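# Set bottle upright on bench, keep shelf and jars level

## Task

Put the bottle upright on the bench, not touching or inside the rack, and make sure the shelf ends up level and seated on all four of its pins with its jars still upright on it.

## Robot and tools

Robot: two arms, left_arm and right_arm, each a six-joint arm with a parallel two-finger gripper and a wrist camera. The left_arm base sits near (-0.011, +0.284, +0.032) m and the right_arm base near (+0.020, -0.231, +0.028) m in the scene frame. A camera stand is fixed to the floor behind the arms.

Frame: the scene frame has its origin at table-top height, halfway between the nominal bases. +x points out over the table, +y toward the left_arm side, +z up. Arm names do not match left and right in images. Printed hand positions and orientations can be off by a few centimetres, more when the arm reaches far. end_effector_position is the point between the finger pads, about 1 cm behind the tips; the fingers point along the gripper's +z and close along its y.

The 14-number row: every motion command uses rows of 14 numbers, all in [-1, 1]. Order: dx, dy, dz, rx, ry, rz, opening for left_arm, then the same seven for right_arm. Always give all 14, even if one arm stays still. dx..rz are offsets along the scene axes from that arm's current Hand target (not from the gripper's measured position, not from the previous row). Scale: 1.0 equals 0.6 m for dx, dy, dz and 180 degrees for rotation; rx, ry, rz form a single rotation vector, turning about the Hand target position. A translation longer than 1.0 is shortened along its direction. opening is absolute, not an offset: +1 fully open (0.094 m), -1 closed. Sending 0 for an arm's six pose numbers means no new pose; always resend the gripper opening you want, because a 0 there commands half-open.

execute_actions(actions, cameras): actions is a list of actions; each action is a table of up to 15 rows, one per 1/30 s step; a short table repeats its last row to step 15. Each row counts from the Hand target at the start of that action, so repeating the same offset in another action moves further. Images return only if actions is empty or cameras names them. An empty list gives the current scene number, task and full status.

move(target, speed, blend, opening_speed, grip_force, blocking, cameras): drives each gripper along a straight line toward the target. target is one 14-number row or a list of up to 15 rows; every row is an offset from the same starting Hand targets, not chained. speed: top path speed in m/s, 0.002 to 4.3, default 0.25 (turn rate up to twice that in rad/s); one value or one per target. blend: corner rounding in m for lists, default 0 (stop at each). opening_speed: rate of the commanded opening on the -1..+1 scale per second, at least 0.2; use it to close gently on fragile items. grip_force: per-pad force limit in newtons, 10 to 50, one value or one per arm; it persists, and lower values close slowly. blocking=false returns early while the motion continues. Paths do not avoid obstacles or the other arm; the gripper trails and can overshoot its path at high speed, especially with the arm nearly straight. Avoid paths passing near an arm's own base (the elbow can whip round). Moves are capped at 10 s. The result adds a move: line: done, off_target, moving, held or fault, plus limits (paced = pose clipped, held = steps withheld). done means at rest within 10 mm and 2 degrees; it says nothing about contact.

wait(seconds): 0 to 3600; lets the scene run with no new command; returns early if a running move ends.
stop(): brakes a running move; braking needs some distance.
zoom_image(camera, region): region [x0, y0, x1, y1] in pixels of that camera's latest image, at most 504 by 504. Cameras: cam_head_left, cam_head_right, cam_high, cam_low (896x504), cam_left_wrist, cam_right_wrist (672x504).
read_manual(section): only the URDF licence texts.
finished_scene(scene): ends the current scene irreversibly; give its number. The goal must hold with the robot not touching anything.

Results: Hand target is the last commanded pose after clipping; the next offsets start from it. The controller limits each step's orientation change to 40 degrees from the measured one. Grippers often rest a few cm short of the target because of friction and weight; that is not evidence of contact. A later execute_actions call with zero offsets requests the target again; otherwise send the remaining gap as an offset. grip_measured uses the opening scale; empty it reads up to about 2.5 mm wide; on a hard part under full squeeze it reads up to ~3 mm narrower than the part. Release by commanding well above grip_measured. Joint torques follow Joint positions order; numbers 3 and 4 wrap at ±28 N m. Joint velocities may be omitted when all are within noise.

Cautions: an arm blocked by something keeps pushing until commanded back; to relieve it, command a target back past the gripper. Touch force grows with speed and with how far past contact the target lies, so approach slowly. Do not let the grippers, housings or wrist cameras collide or pinch each other; the clearance check does not prevent that and it can fail the scene. Never drop glassware more than a few centimetres, never drop things off the table, do not slam fixed or heavy objects, and avoid straining the wrist camera cables. Holding loads, outstretched poses or pushing at unreachable poses heat motors; a MOTOR HOT line warns at 85 °C, and at 100 °C the arm goes limp and drops what it holds for 30 to 60 s.

Each tool is called after "Emit:" as name(argument=value, ...) on one line, values as JSON.

## Session

Emit:
execute_actions(actions=[])

Scene clock: 0.00 s.
left_arm: end_effector_position=(+0.6027, +0.2164, +0.3895) grip_measured=+1.000 end_effector_quat_wxyz=(+0.155, -0.380, +0.912, +0.018) | right_arm: end_effector_position=(+0.4998, -0.4177, +0.1095) grip_measured=+1.000 end_effector_quat_wxyz=(-0.022, +0.814, +0.578, +0.044)
Joint positions: left_arm=[-0.152 1.855 2.173 -1.641 -0.193 -0.928 0.094] | right_arm=[-0.391 1.775 1.346 -1.132 -0.098 1.505 0.094]
Joint velocities: within noise
Joint torques (N m): no reading
Heat: left arm: hottest elbow 25 °C; right arm: hottest elbow 27 °C.
Hand target: left_arm +0.6071, +0.2157, +0.3956; +0.163, -0.380, +0.910, +0.013 | right_arm +0.5087, -0.4214, +0.1186; -0.011, +0.814, +0.579, +0.051
Tool commands: left_gripper/opening=+1.0 right_gripper/opening=+1.0

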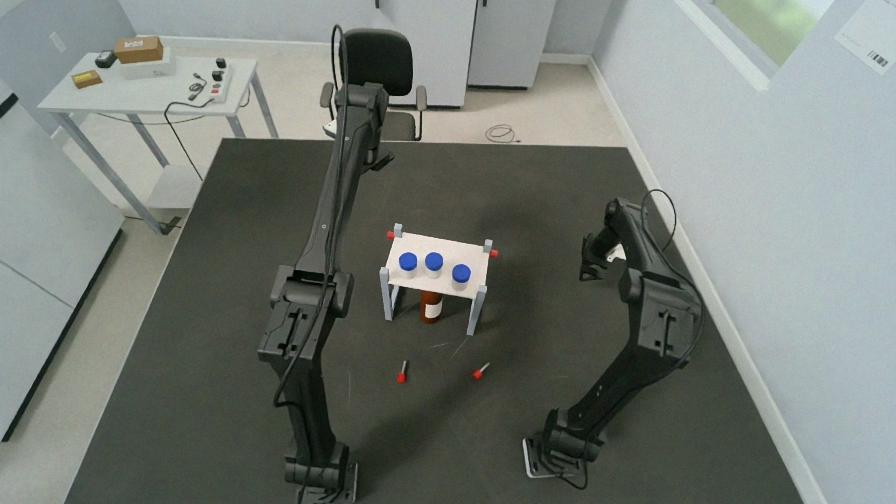

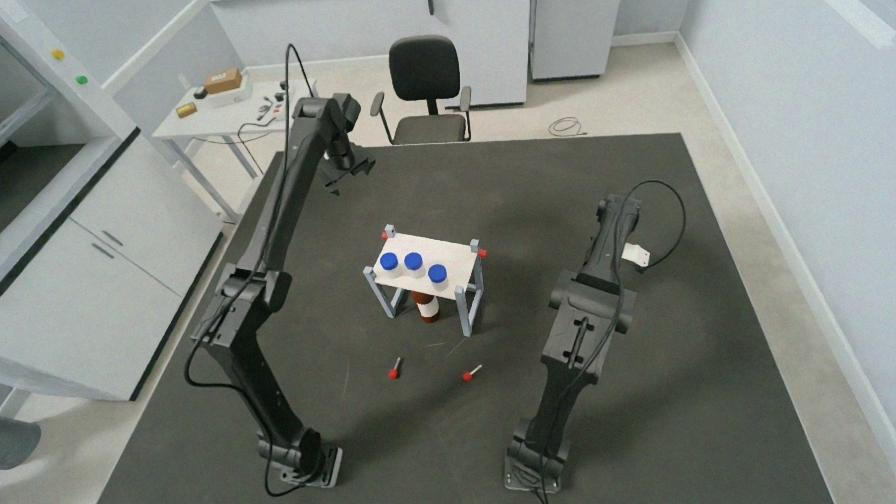

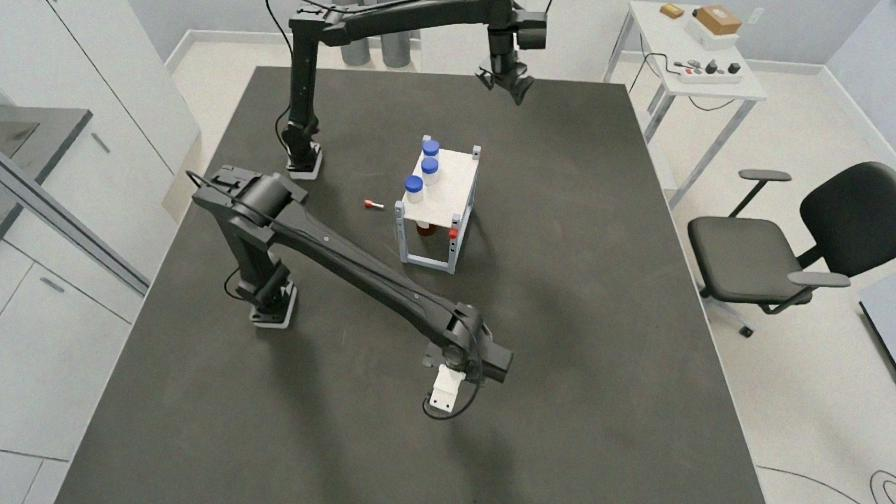

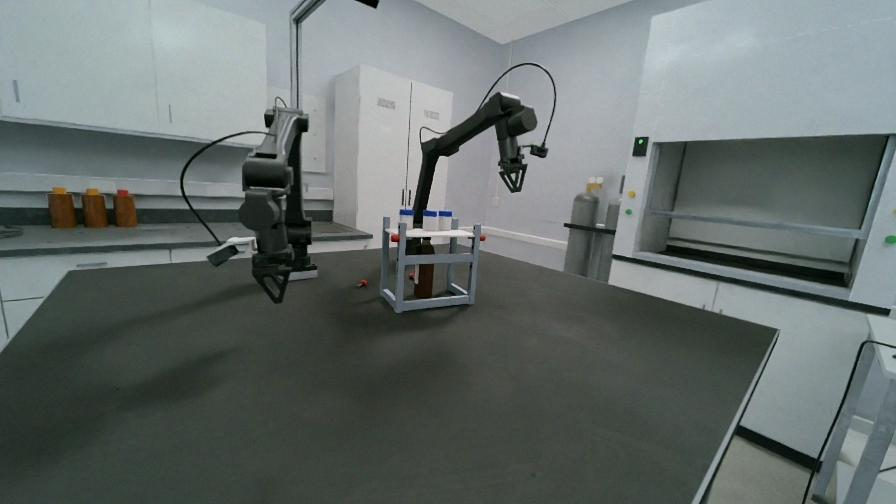

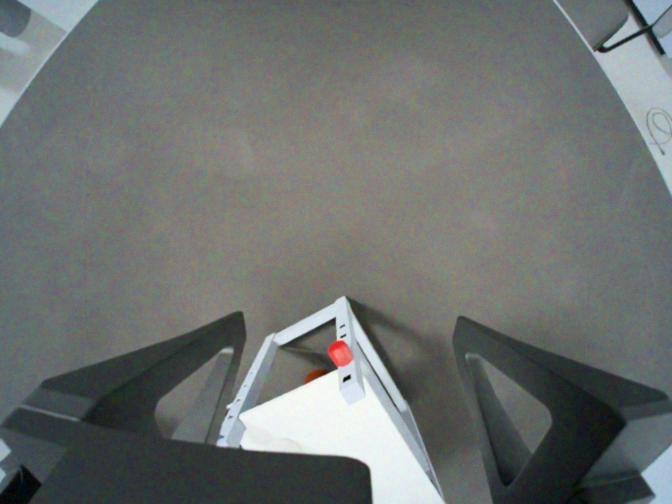

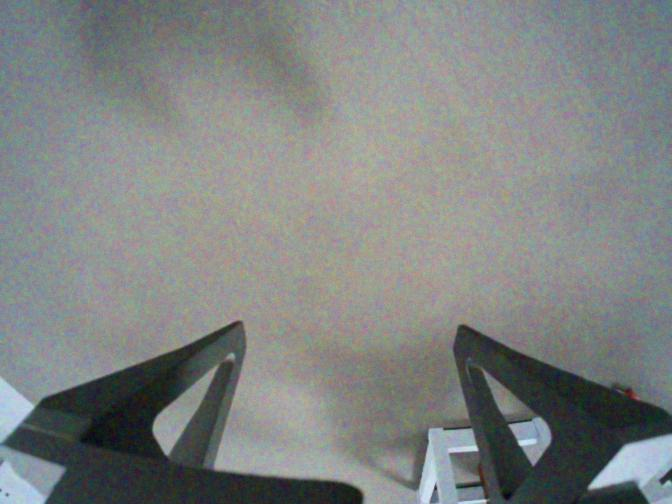

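Emit:
zoom_image(camera="cam_head_left", region=[340, 200, 540, 400])

Emit:
zoom_image(camera="cam_low", region=[340, 190, 520, 320])

Emit:
zoom_image(camera="cam_high", region=[340, 120, 500, 280])

Emit:
zoom_image(camera="cam_head_right", region=[340, 200, 540, 400])

Scaled by 2.520.

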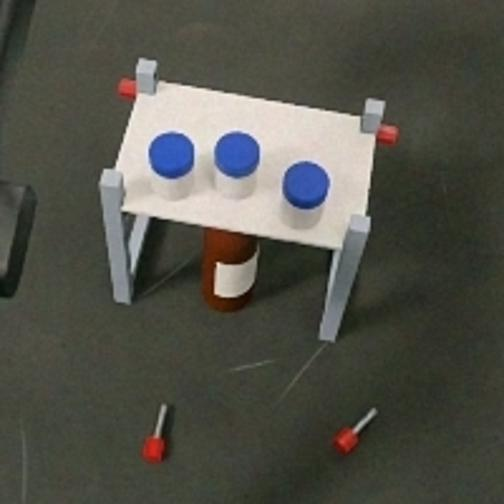

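Scaled by 2.800.

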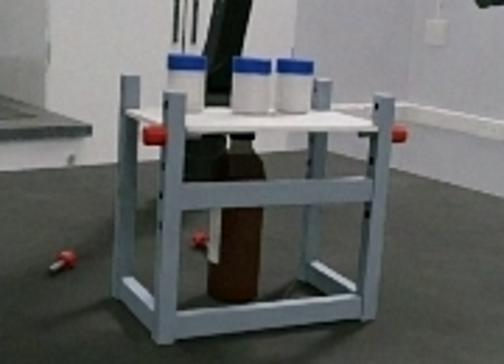

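Scaled by 3.150.

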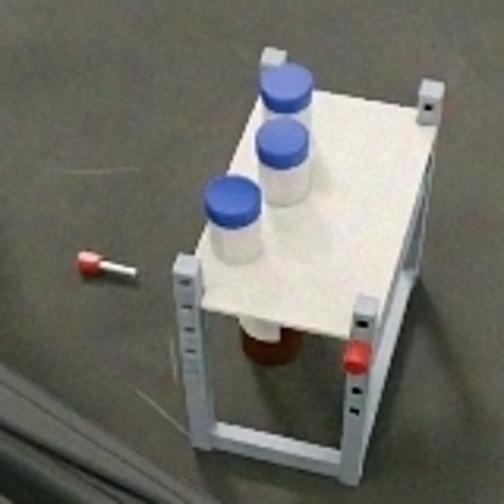

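Scaled by 2.520.

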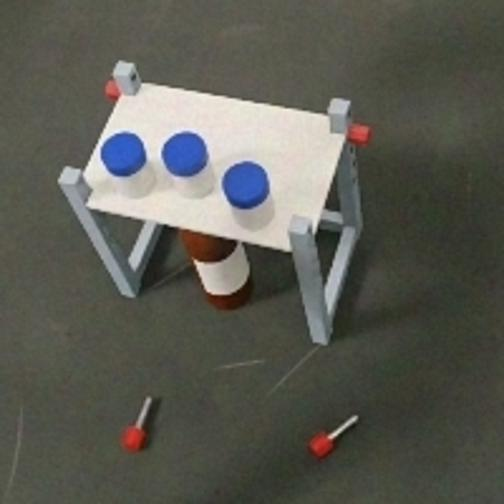

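Emit:
move(target=[[0,0,0,0,0,0,1,-0.1,0.0,0.34,-0.02,-0.004,0.3,1],[0,0,0,0,0,0,1,-0.381,0.619,0.34,-0.038,-0.008,0.606,1]], blend=0.05, speed=0.4, cameras=["cam_right_wrist","cam_head_left","cam_head_right"])

Scene clock: 6.13 s.
left_arm: end_effector_position=(+0.6027, +0.2164, +0.3895) grip_measured=+1.000 end_effector_quat_wxyz=(+0.155, -0.380, +0.912, +0.018) | right_arm: end_effector_position=(+0.2783, -0.0541, +0.3194) grip_measured=+1.000 end_effector_quat_wxyz=(-0.001, -0.002, +1.000, +0.000)
Joint positions: left_arm=[-0.152 1.855 2.173 -1.641 -0.193 -0.928 0.094] | right_arm=[0.613 1.162 1.251 -1.662 -0.002 0.598 0.094]
Joint torques (N m): left_arm=[-0.91 -17.79 10.22 0.98 -0.26 0.02] | right_arm=[1.32 -6.59 9.8 0.12 0.08 0.1]
Heat: left arm: hottest elbow 27 °C; right arm: hottest elbow 28 °C.
Hand target: left_arm +0.6071, +0.2157, +0.3956; +0.163, -0.380, +0.910, +0.013 | right_arm +0.2801, -0.0499, +0.3226; +0.000, +0.000, +1.000, +0.000
Off the commanded pose: left_arm 0.008 m, 1 deg | right_arm 0.006 m, 0 deg.
move: done
Images, in order (width x height): cam_head_left 896x504, cam_head_right 896x504, cam_right_wrist 672x504.

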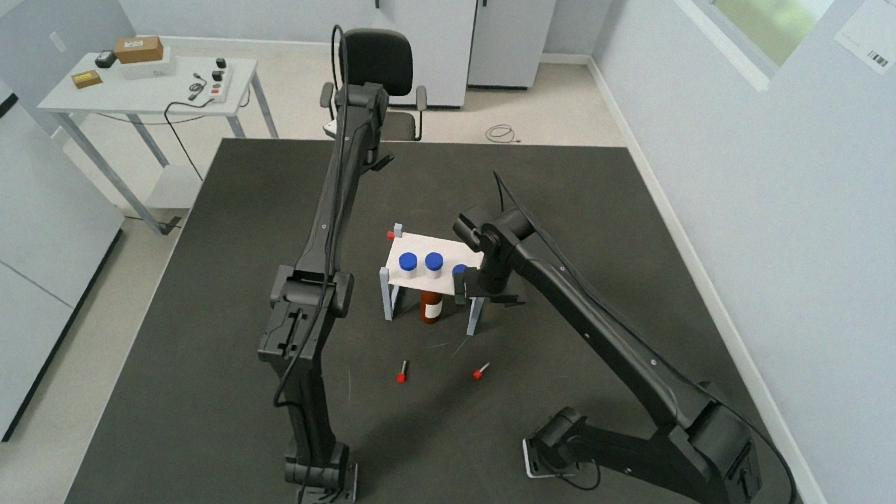

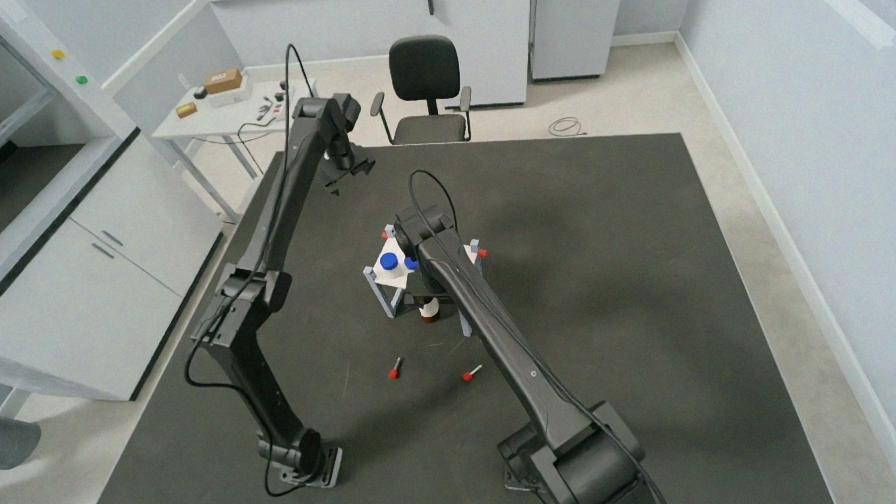

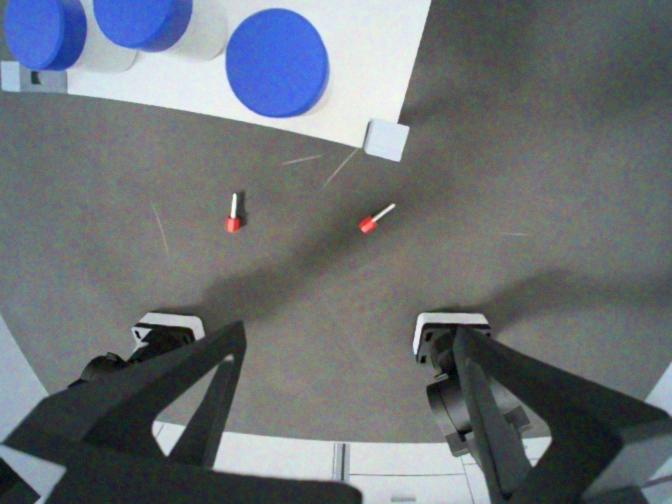

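Emit:
move(target=[-0.345,0.64,0,0,0,0,1,-0.09,-0.047,-0.371,0,0,0.728,1], speed=0.5, cameras=["cam_right_wrist","cam_head_left","cam_low"])

Scene clock: 11.70 s.
left_arm: end_effector_position=(+0.3961, +0.5968, +0.3902) grip_measured=+1.000 end_effector_quat_wxyz=(+0.155, -0.385, +0.910, +0.011) | right_arm: end_effector_position=(+0.2273, -0.0787, +0.1041) grip_measured=+1.000 end_effector_quat_wxyz=(-0.002, +0.907, -0.421, +0.003)
Joint positions: left_arm=[0.689 1.506 1.721 -1.479 0.063 -0.132 0.094] | right_arm=[0.649 1.119 0.637 -1.082 0.002 -1.636 0.094]
Joint torques (N m): left_arm=[-0.79 -12.92 10.24 1.2 0 0.12] | right_arm=[0.97 -5.42 7.36 0.57 -0.22 -0.11]
Heat: left arm: hottest elbow 28 °C; right arm: hottest elbow 29 °C.
Hand target: left_arm +0.4002, +0.5996, +0.3955; +0.163, -0.380, +0.910, +0.013 | right_arm +0.2261, -0.0781, +0.1000; +0.000, +0.910, -0.414, +0.000
Off the commanded pose: left_arm 0.007 m, 1 deg | right_arm 0.004 m, 1 deg.
move: done
Images, in order (width x height): cam_head_left 896x504, cam_low 896x504, cam_right_wrist 672x504.

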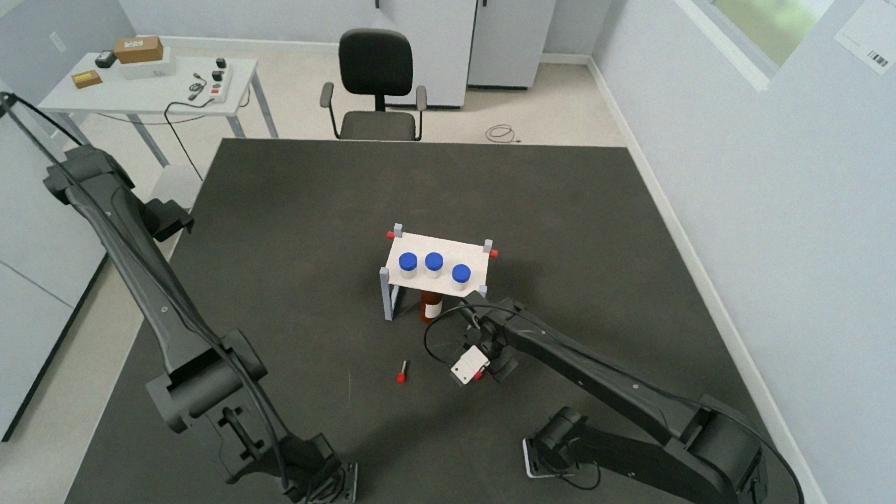

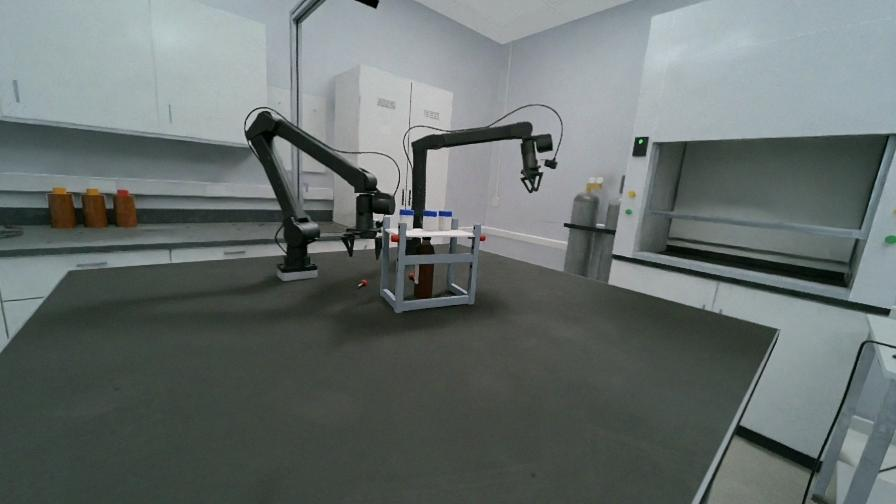

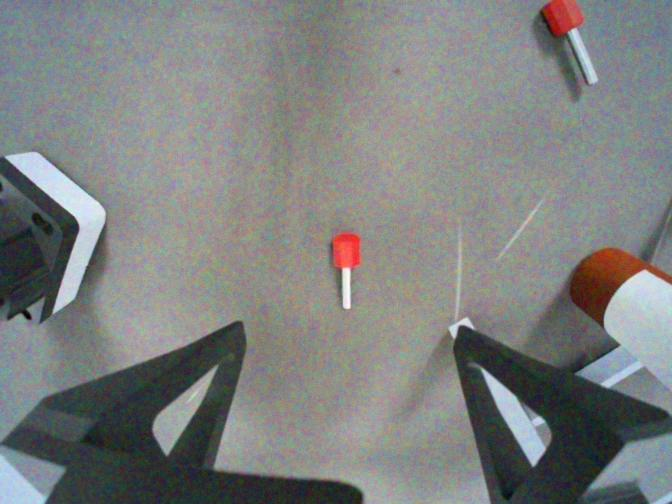

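Emit:
move(target=[[0,0,0,0,0,0,1,-0.002,-0.003,-0.147,0,0,0,1],[0,0,0,0,0,0,1,-0.002,-0.003,-0.147,0,0,0,-0.8],[0,0,0,0,0,0,1,-0.002,-0.003,0.05,0,0,0,-0.8]], speed=0.2, cameras=["cam_right_wrist","cam_low"])

Scene clock: 15.63 s.
left_arm: end_effector_position=(+0.3961, +0.5968, +0.3902) grip_measured=+1.000 end_effector_quat_wxyz=(+0.155, -0.385, +0.910, +0.011) | right_arm: end_effector_position=(+0.2085, -0.0926, +0.1098) grip_measured=-0.624 end_effector_quat_wxyz=(+0.024, +0.908, -0.419, -0.012)
Joint positions: left_arm=[0.689 1.506 1.721 -1.479 0.063 -0.132 0.094] | right_arm=[0.649 1.084 0.629 -1.17 0.002 -1.641 0.018]
Joint torques (N m): left_arm=[-0.91 -12.92 10.24 1.18 0 0.11] | right_arm=[0.21 -5.95 11.88 -0.09 -0.24 -0.11]
Heat: left arm: hottest elbow 28 °C; right arm: hottest elbow 29 °C.
Hand target: left_arm +0.4002, +0.5996, +0.3955; +0.163, -0.380, +0.910, +0.013 | right_arm +0.2249, -0.0800, +0.1300; +0.000, +0.910, -0.414, +0.000
Off the commanded pose: left_arm 0.007 m, 1 deg | right_arm 0.029 m, 3 deg.
move: off_target (right_arm)
Images, in order (width x height): cam_low 896x504, cam_right_wrist 672x504.

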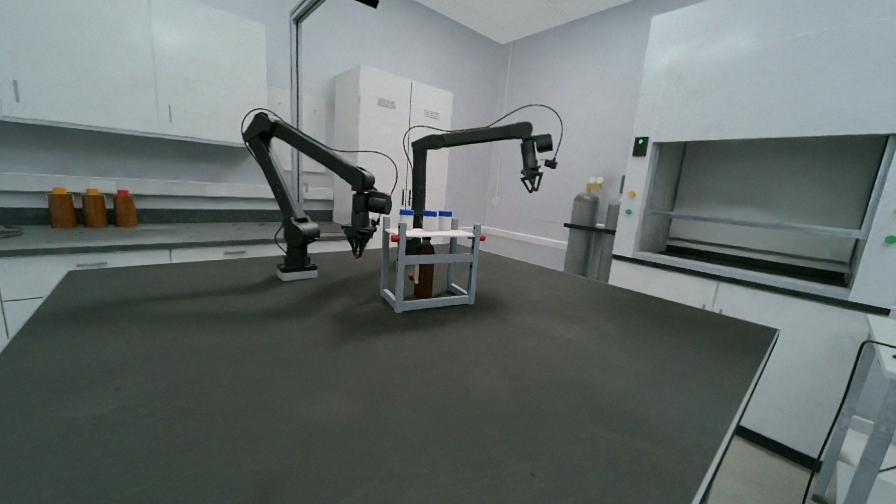

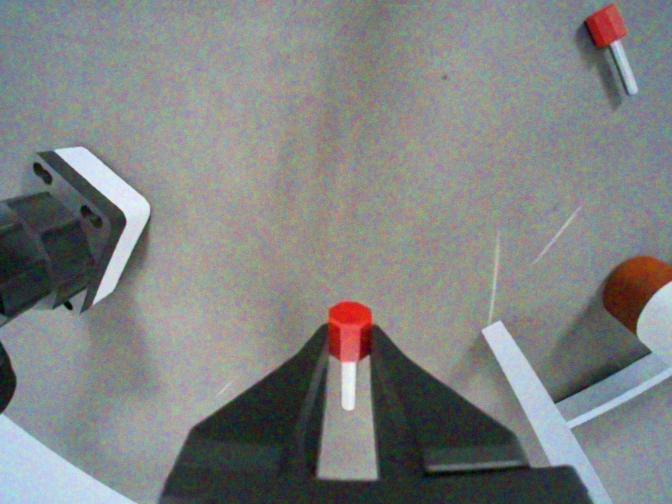

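Emit:
move(target=[[0,0,0,0,0,0,1,-0.008,-0.12,0.117,0,0,-0.617,-0.8],[0,0,0,0,0,0,1,0.242,-0.22,0.15,0.03,-0.0807,0.7685,-0.8]], speed=0.5, blend=0.03, cameras=["cam_right_wrist","cam_low","cam_high","cam_head_left"])

Scene clock: 21.40 s.
left_arm: end_effector_position=(+0.3961, +0.5968, +0.3902) grip_measured=+1.000 end_effector_quat_wxyz=(+0.155, -0.385, +0.910, +0.011) | right_arm: end_effector_position=(+0.3474, -0.2087, +0.2022) grip_measured=-0.624 end_effector_quat_wxyz=(-0.095, +0.698, +0.707, +0.056)
Joint positions: left_arm=[0.689 1.506 1.721 -1.479 0.063 -0.132 0.094] | right_arm=[-0.029 1.265 1.015 -1.386 -0.211 1.511 0.018]
Joint torques (N m): left_arm=[-0.91 -12.86 10.22 1.2 0.01 0.11] | right_arm=[0.03 -9.05 12.96 0.23 -0.03 0.05]
Heat: left arm: hottest elbow 29 °C; right arm: hottest elbow 31 °C.
Hand target: left_arm +0.4002, +0.5996, +0.3955; +0.163, -0.380, +0.910, +0.013 | right_arm +0.3700, -0.2119, +0.2199; -0.074, +0.703, +0.703, +0.074
Off the commanded pose: left_arm 0.007 m, 1 deg | right_arm 0.029 m, 3 deg.
move: off_target (right_arm)
Images, in order (width x height): cam_head_left 896x504, cam_high 896x504, cam_low 896x504, cam_right_wrist 672x504.

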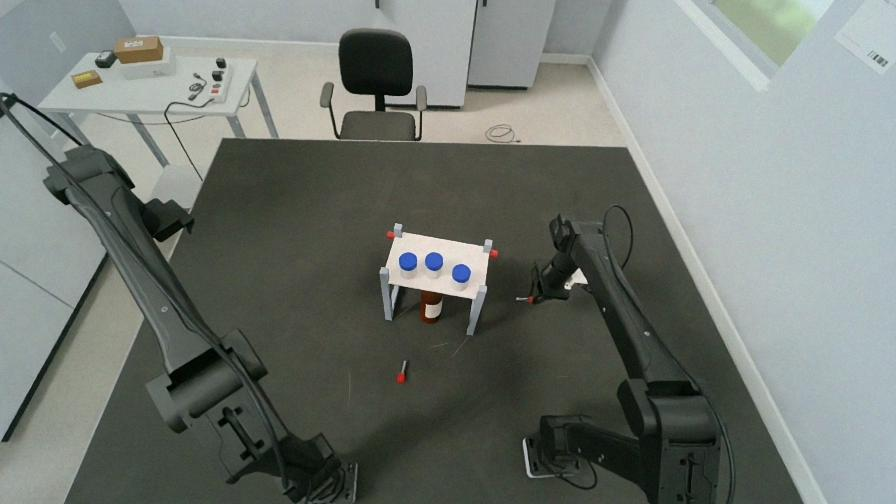

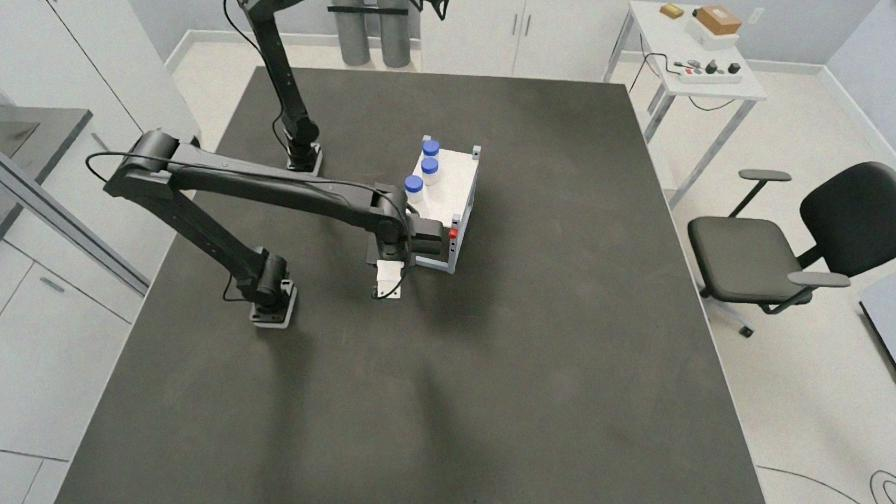

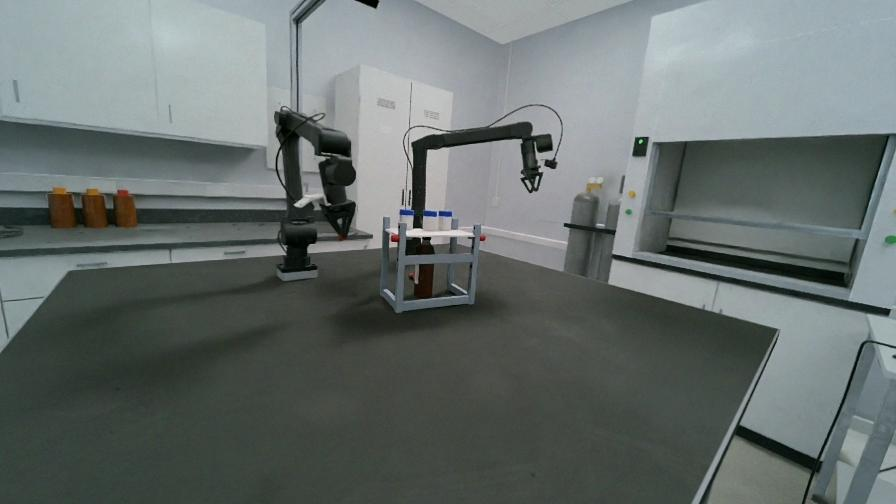

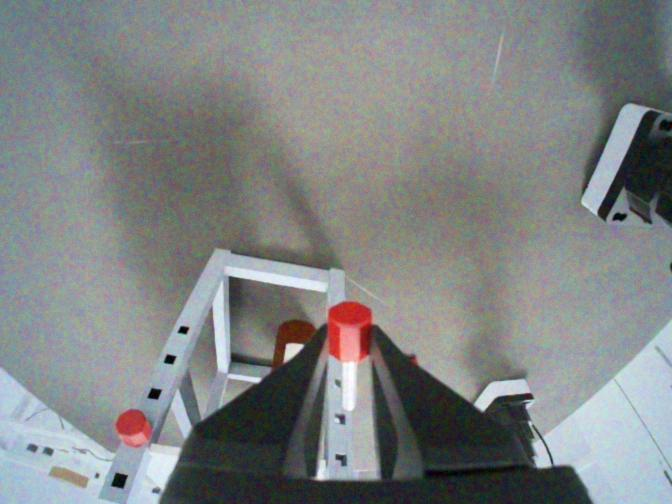

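Emit:
zoom_image(camera="cam_right_wrist", region=[100, 240, 400, 504])

Scaled by 1.680 from the camera's image (finer frame: 960x720).

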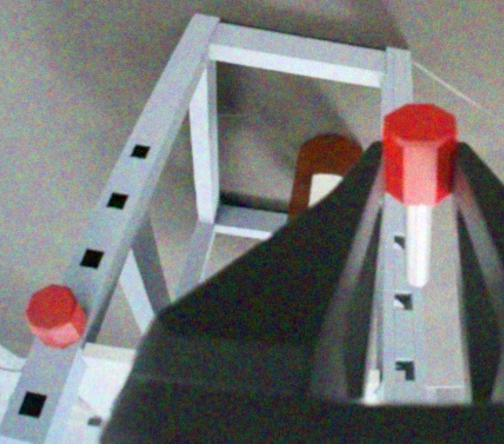

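Emit:
move(target=[0,0,0,0,0,0,1,-0.025,0.118,-0.013,0,0,-0.0706,-0.8], speed=0.15, cameras=["cam_right_wrist","cam_head_left"])

Emit:
zoom_image(camera="cam_right_wrist", region=[220, 250, 480, 504])

Scene clock: 25.27 s.
left_arm: end_effector_position=(+0.3961, +0.5968, +0.3902) grip_measured=+1.000 end_effector_quat_wxyz=(+0.155, -0.385, +0.910, +0.011) | right_arm: end_effector_position=(+0.3559, -0.1448, +0.2085) grip_measured=-0.624 end_effector_quat_wxyz=(-0.070, +0.777, +0.621, +0.074)
Joint positions: left_arm=[0.689 1.506 1.721 -1.479 0.063 -0.132 0.094] | right_arm=[0.168 1.228 1.003 -1.285 -0.195 1.955 0.018]
Joint torques (N m): left_arm=[-0.85 -12.86 10.25 1.2 0 0.11] | right_arm=[1.26 -10.17 8.27 0.55 -0.06 0.11]
Heat: left arm: hottest elbow 29 °C; right arm: hottest elbow 32 °C.
Hand target: left_arm +0.4002, +0.5996, +0.3955; +0.163, -0.380, +0.910, +0.013 | right_arm +0.3550, -0.1413, +0.2121; -0.065, +0.777, +0.621, +0.081
Off the commanded pose: left_arm 0.007 m, 1 deg | right_arm 0.005 m, 1 deg.
move: done
Images, in order (width x height): cam_head_left 896x504, cam_right_wrist 672x504.

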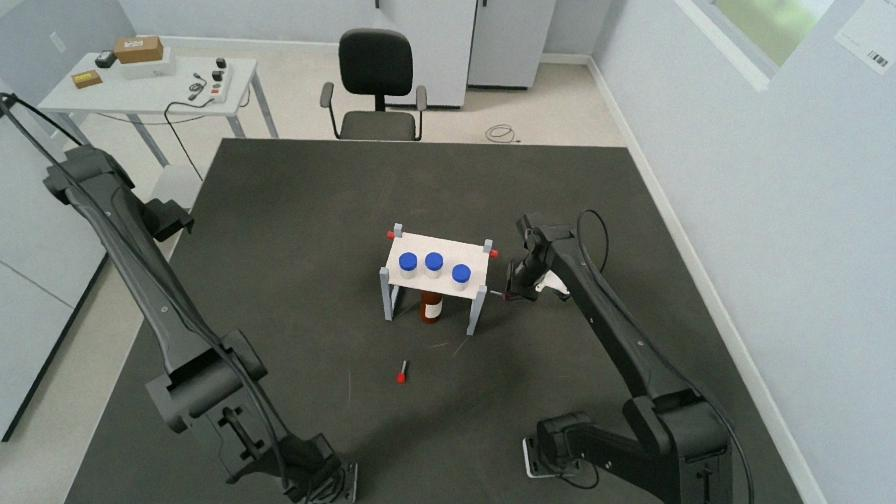

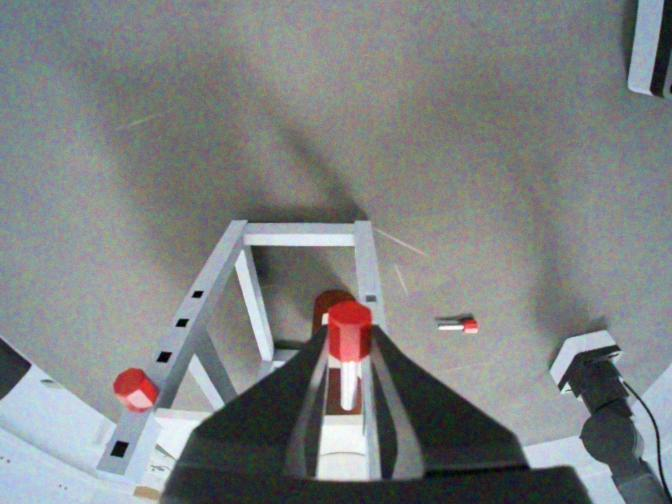

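Scaled by 1.938 from the camera's image (finer frame: 960x720).

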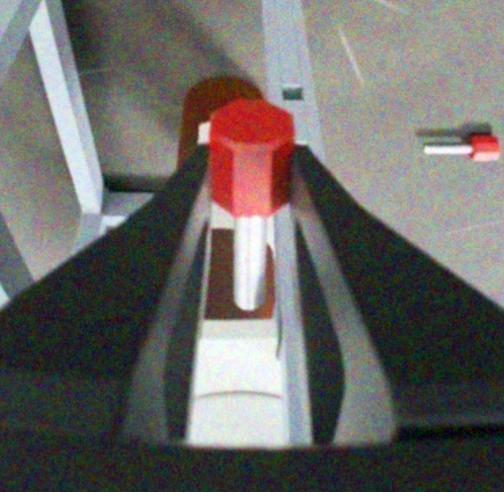

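Emit:
move(target=[0,0,0,0,0,0,1,-0.0273,0.006,-0.018,0,0,0,-0.8], speed=0.1, cameras=["cam_right_wrist","cam_low"])

Emit:
zoom_image(camera="cam_right_wrist", region=[270, 350, 430, 504])

Scene clock: 27.57 s.
left_arm: end_effector_position=(+0.3961, +0.5968, +0.3902) grip_measured=+1.000 end_effector_quat_wxyz=(+0.155, -0.385, +0.910, +0.011) | right_arm: end_effector_position=(+0.3395, -0.1412, +0.1981) grip_measured=-0.624 end_effector_quat_wxyz=(-0.070, +0.777, +0.621, +0.074)
Joint positions: left_arm=[0.689 1.506 1.721 -1.479 0.063 -0.132 0.094] | right_arm=[0.187 1.191 0.944 -1.26 -0.194 1.975 0.018]
Joint torques (N m): left_arm=[-0.91 -12.92 10.25 1.2 0.01 0.11] | right_arm=[1.08 -9.35 8.24 0.59 -0.02 0.14]
Heat: left arm: hottest elbow 30 °C; right arm: hottest elbow 32 °C.
Hand target: left_arm +0.4002, +0.5996, +0.3955; +0.163, -0.380, +0.910, +0.013 | right_arm +0.3387, -0.1376, +0.2014; -0.065, +0.777, +0.621, +0.082
Off the commanded pose: left_arm 0.007 m, 1 deg | right_arm 0.005 m, 1 deg.
move: done
Images, in order (width x height): cam_low 896x504, cam_right_wrist 672x504.

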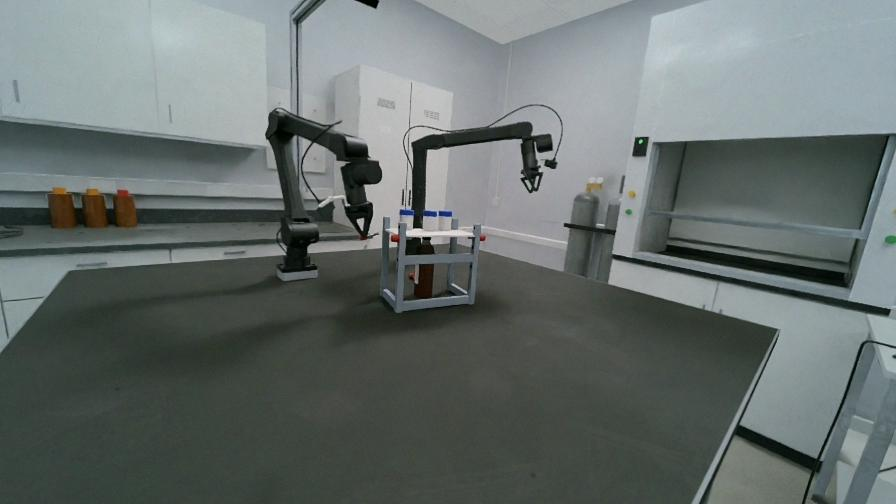

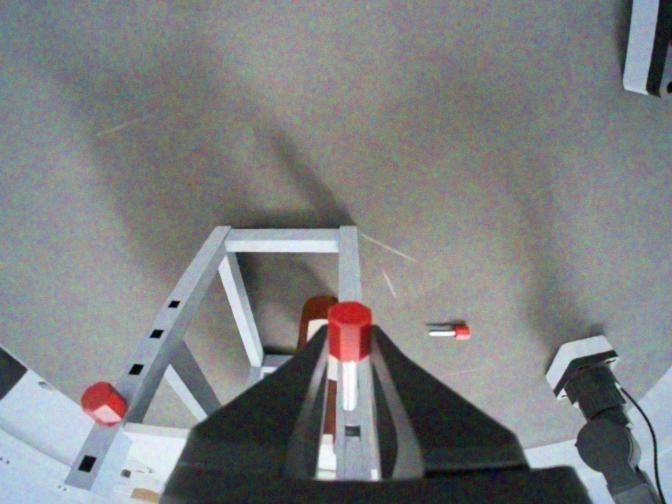

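Scaled by 3.150 from the camera's image (finer frame: 960x720).

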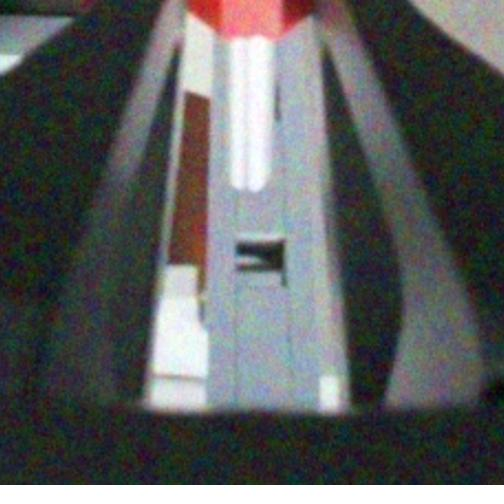

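Emit:
move(target=[0,0,0,0,0,0,1,0.0013,0.0235,0.0055,-0.0163,0.0033,0,-0.8], speed=0.1, cameras=["cam_right_wrist"])

Emit:
zoom_image(camera="cam_right_wrist", region=[270, 350, 430, 504])

Scene clock: 29.70 s.
left_arm: end_effector_position=(+0.3961, +0.5968, +0.3902) grip_measured=+1.000 end_effector_quat_wxyz=(+0.155, -0.385, +0.910, +0.011) | right_arm: end_effector_position=(+0.3336, -0.1279, +0.1966) grip_measured=-0.624 end_effector_quat_wxyz=(-0.052, +0.778, +0.623, +0.056)
Joint positions: left_arm=[0.689 1.506 1.721 -1.479 0.063 -0.132 0.094] | right_arm=[0.257 1.191 0.944 -1.264 -0.141 2.04 0.018]
Joint torques (N m): left_arm=[-0.91 -12.86 10.24 1.2 0 0.11] | right_arm=[1.26 -7.71 10.47 -0.06 0.03 0.09]
Heat: left arm: hottest elbow 30 °C; right arm: hottest elbow 32 °C.
Hand target: left_arm +0.4002, +0.5996, +0.3955; +0.163, -0.380, +0.910, +0.013 | right_arm +0.3395, -0.1234, +0.2047; -0.048, +0.778, +0.623, +0.062
Off the commanded pose: left_arm 0.007 m, 1 deg | right_arm 0.011 m, 1 deg.
move: off_target (right_arm)

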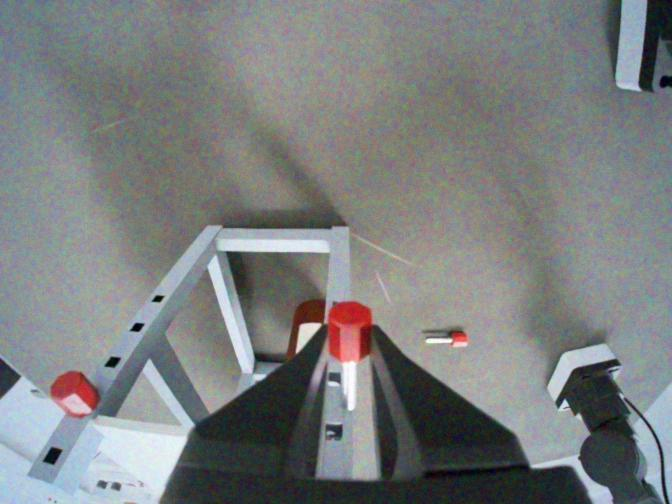

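Scaled by 3.150 from the camera's image (finer frame: 960x720).

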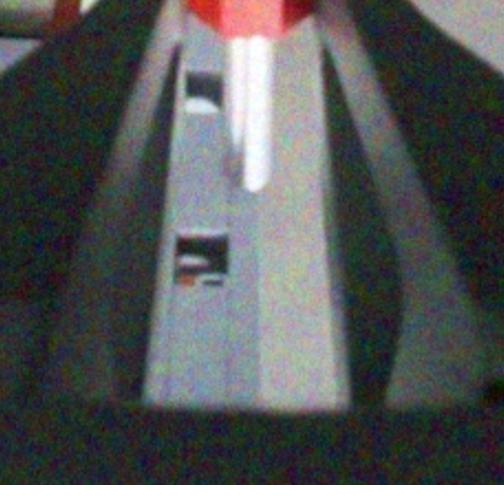

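Emit:
move(target=[0,0,0,0,0,0,1,0.008,-0.0035,0.0057,0,0,0,-0.8], speed=0.1)

Scene clock: 31.10 s.
left_arm: end_effector_position=(+0.3961, +0.5968, +0.3902) grip_measured=+1.000 end_effector_quat_wxyz=(+0.155, -0.385, +0.910, +0.011) | right_arm: end_effector_position=(+0.3317, -0.1284, +0.1949) grip_measured=-0.624 end_effector_quat_wxyz=(-0.054, +0.779, +0.623, +0.050)
Joint positions: left_arm=[0.689 1.506 1.721 -1.479 0.063 -0.132 0.094] | right_arm=[0.257 1.196 0.944 -1.273 -0.141 2.041 0.018]
Joint torques (N m): left_arm=[-0.91 -12.92 10.25 1.2 0.01 0.11] | right_arm=[0.32 -7.3 11.78 -0.06 -0.02 0]
Heat: left arm: hottest elbow 30 °C; right arm: hottest elbow 32 °C.
Hand target: left_arm +0.4002, +0.5996, +0.3955; +0.163, -0.380, +0.910, +0.013 | right_arm +0.3443, -0.1256, +0.2081; -0.048, +0.778, +0.623, +0.061
Off the commanded pose: left_arm 0.007 m, 1 deg | right_arm 0.019 m, 1 deg.
move: off_target (right_arm)

Emit:
move(target=[[0,0,0,0,0,0,1,0.03,-0.01,0.035,0,0,0,-0.8],[0,0,0,0,0,0,1,-0.0063,0,-0.0028,0,0,0,-0.8]], speed=0.15, cameras=["cam_right_wrist"])

Emit:
zoom_image(camera="cam_right_wrist", region=[270, 350, 430, 504])

Scene clock: 33.00 s.
left_arm: end_effector_position=(+0.3961, +0.5968, +0.3902) grip_measured=+1.000 end_effector_quat_wxyz=(+0.155, -0.385, +0.910, +0.011) | right_arm: end_effector_position=(+0.3415, -0.1295, +0.2025) grip_measured=-0.624 end_effector_quat_wxyz=(-0.053, +0.779, +0.622, +0.053)
Joint positions: left_arm=[0.689 1.506 1.721 -1.479 0.063 -0.132 0.094] | right_arm=[0.247 1.212 0.978 -1.285 -0.141 2.033 0.018]
Joint torques (N m): left_arm=[-0.91 -12.86 10.24 1.2 0.01 0.11] | right_arm=[1.79 -9.99 8.27 0.72 -0.02 0.1]
Heat: left arm: hottest elbow 30 °C; right arm: hottest elbow 32 °C.
Hand target: left_arm +0.4002, +0.5996, +0.3955; +0.163, -0.380, +0.910, +0.013 | right_arm +0.3406, -0.1256, +0.2065; -0.048, +0.779, +0.623, +0.062
Off the commanded pose: left_arm 0.007 m, 1 deg | right_arm 0.006 m, 1 deg.
move: done

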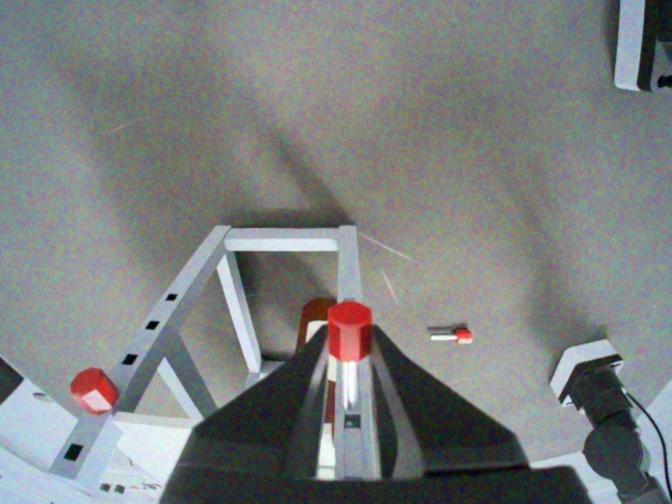

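Scaled by 3.150 from the camera's image (finer frame: 960x720).

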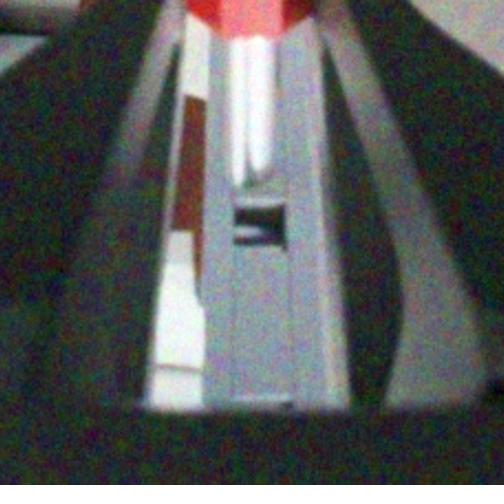

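Emit:
move(target=[[0,0,0,0,0,0,1,0.03,-0.01,0.035,0,0,0,-0.8],[0,0,0,0,0,0,1,-0.0005,0.002,0.0042,0,0,0,-0.8],[0,0,0,0,0,0,1,0.003,0.02,0.0042,0,0,0,-0.8]], speed=0.12, cameras=["cam_right_wrist"])

Emit:
zoom_image(camera="cam_right_wrist", region=[270, 350, 430, 504])

Scene clock: 35.77 s.
left_arm: end_effector_position=(+0.3961, +0.5968, +0.3902) grip_measured=+1.000 end_effector_quat_wxyz=(+0.155, -0.385, +0.910, +0.011) | right_arm: end_effector_position=(+0.3408, -0.1251, +0.2049) grip_measured=-0.624 end_effector_quat_wxyz=(-0.048, +0.783, +0.619, +0.051)
Joint positions: left_arm=[0.689 1.506 1.721 -1.479 0.063 -0.132 0.094] | right_arm=[0.267 1.211 0.984 -1.289 -0.128 2.062 0.018]
Joint torques (N m): left_arm=[-0.85 -12.98 10.24 1.18 0.01 0.11] | right_arm=[2.78 -9 8.96 0.61 -0.38 0.12]
Heat: left arm: hottest elbow 30 °C; right arm: hottest elbow 32 °C.
Hand target: left_arm +0.4002, +0.5996, +0.3955; +0.163, -0.380, +0.910, +0.013 | right_arm +0.3423, -0.1136, +0.2090; -0.048, +0.778, +0.623, +0.061
Off the commanded pose: left_arm 0.007 m, 1 deg | right_arm 0.012 m, 1 deg.
move: off_target (right_arm)

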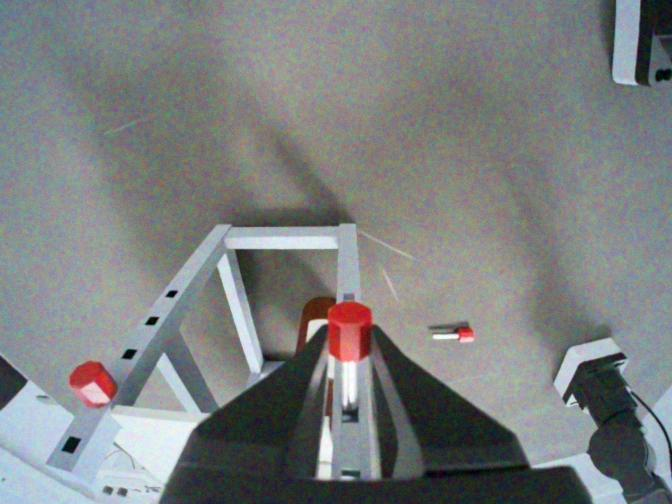

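Scaled by 3.150 from the camera's image (finer frame: 960x720).

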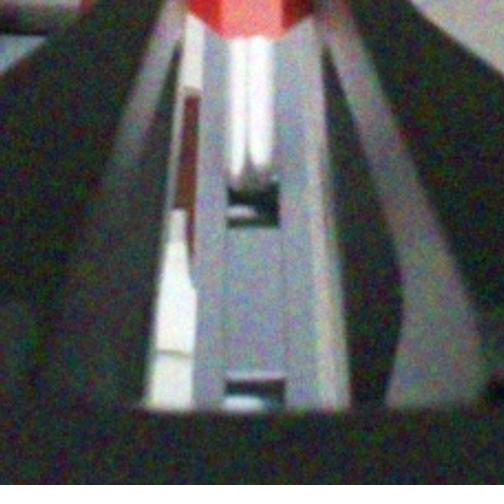

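Emit:
move(target=[[0,0,0,0,0,0,1,0.0,-0.033,0.0,0,0,0,-0.8],[0,0,0,0,0,0,1,0.03,-0.03,0.035,0,0,0,-0.8],[0,0,0,0,0,0,1,-0.0015,-0.019,0.006,0,0,0,-0.8],[0,0,0,0,0,0,1,0.0015,0.002,0.006,0,0,0,-0.8]], speed=0.12, cameras=["cam_right_wrist"])

Emit:
zoom_image(camera="cam_right_wrist", region=[270, 350, 430, 504])

Scene clock: 42.53 s.
left_arm: end_effector_position=(+0.3961, +0.5968, +0.3902) grip_measured=+1.000 end_effector_quat_wxyz=(+0.155, -0.385, +0.910, +0.011) | right_arm: end_effector_position=(+0.3419, -0.1250, +0.2087) grip_measured=-0.624 end_effector_quat_wxyz=(-0.047, +0.783, +0.618, +0.050)
Joint positions: left_arm=[0.689 1.506 1.721 -1.479 0.063 -0.132 0.094] | right_arm=[0.268 1.211 0.994 -1.299 -0.126 2.065 0.018]
Joint torques (N m): left_arm=[-0.85 -12.92 10.24 1.18 0 0.11] | right_arm=[2.61 -9.11 8.83 0.7 -0.48 0.15]
Heat: left arm: hottest elbow 31 °C; right arm: hottest elbow 32 °C.
Hand target: left_arm +0.4002, +0.5996, +0.3955; +0.163, -0.380, +0.910, +0.013 | right_arm +0.3431, -0.1124, +0.2124; -0.048, +0.778, +0.623, +0.061
Off the commanded pose: left_arm 0.007 m, 1 deg | right_arm 0.013 m, 1 deg.
move: off_target (right_arm)

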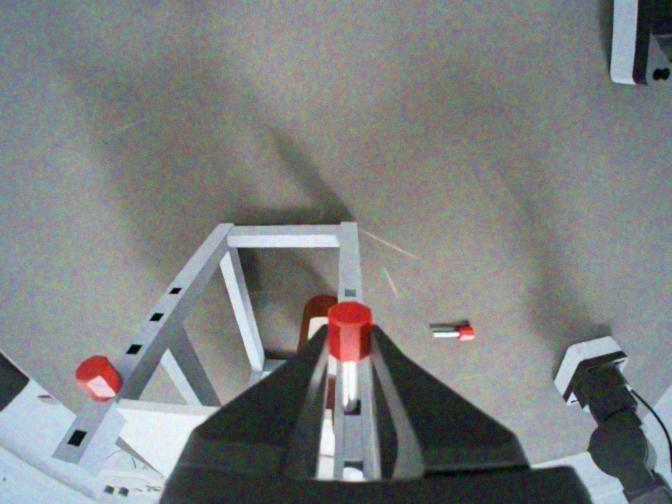

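Scaled by 3.150 from the camera's image (finer frame: 960x720).

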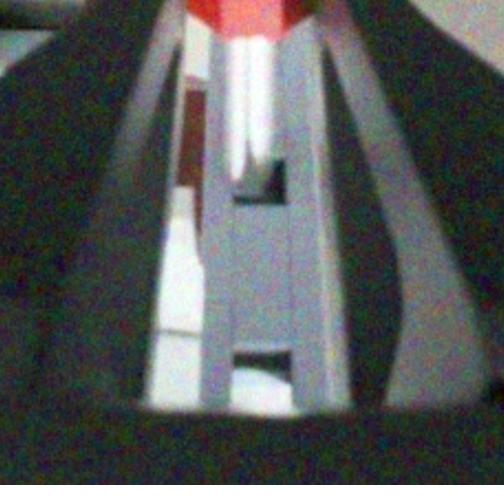

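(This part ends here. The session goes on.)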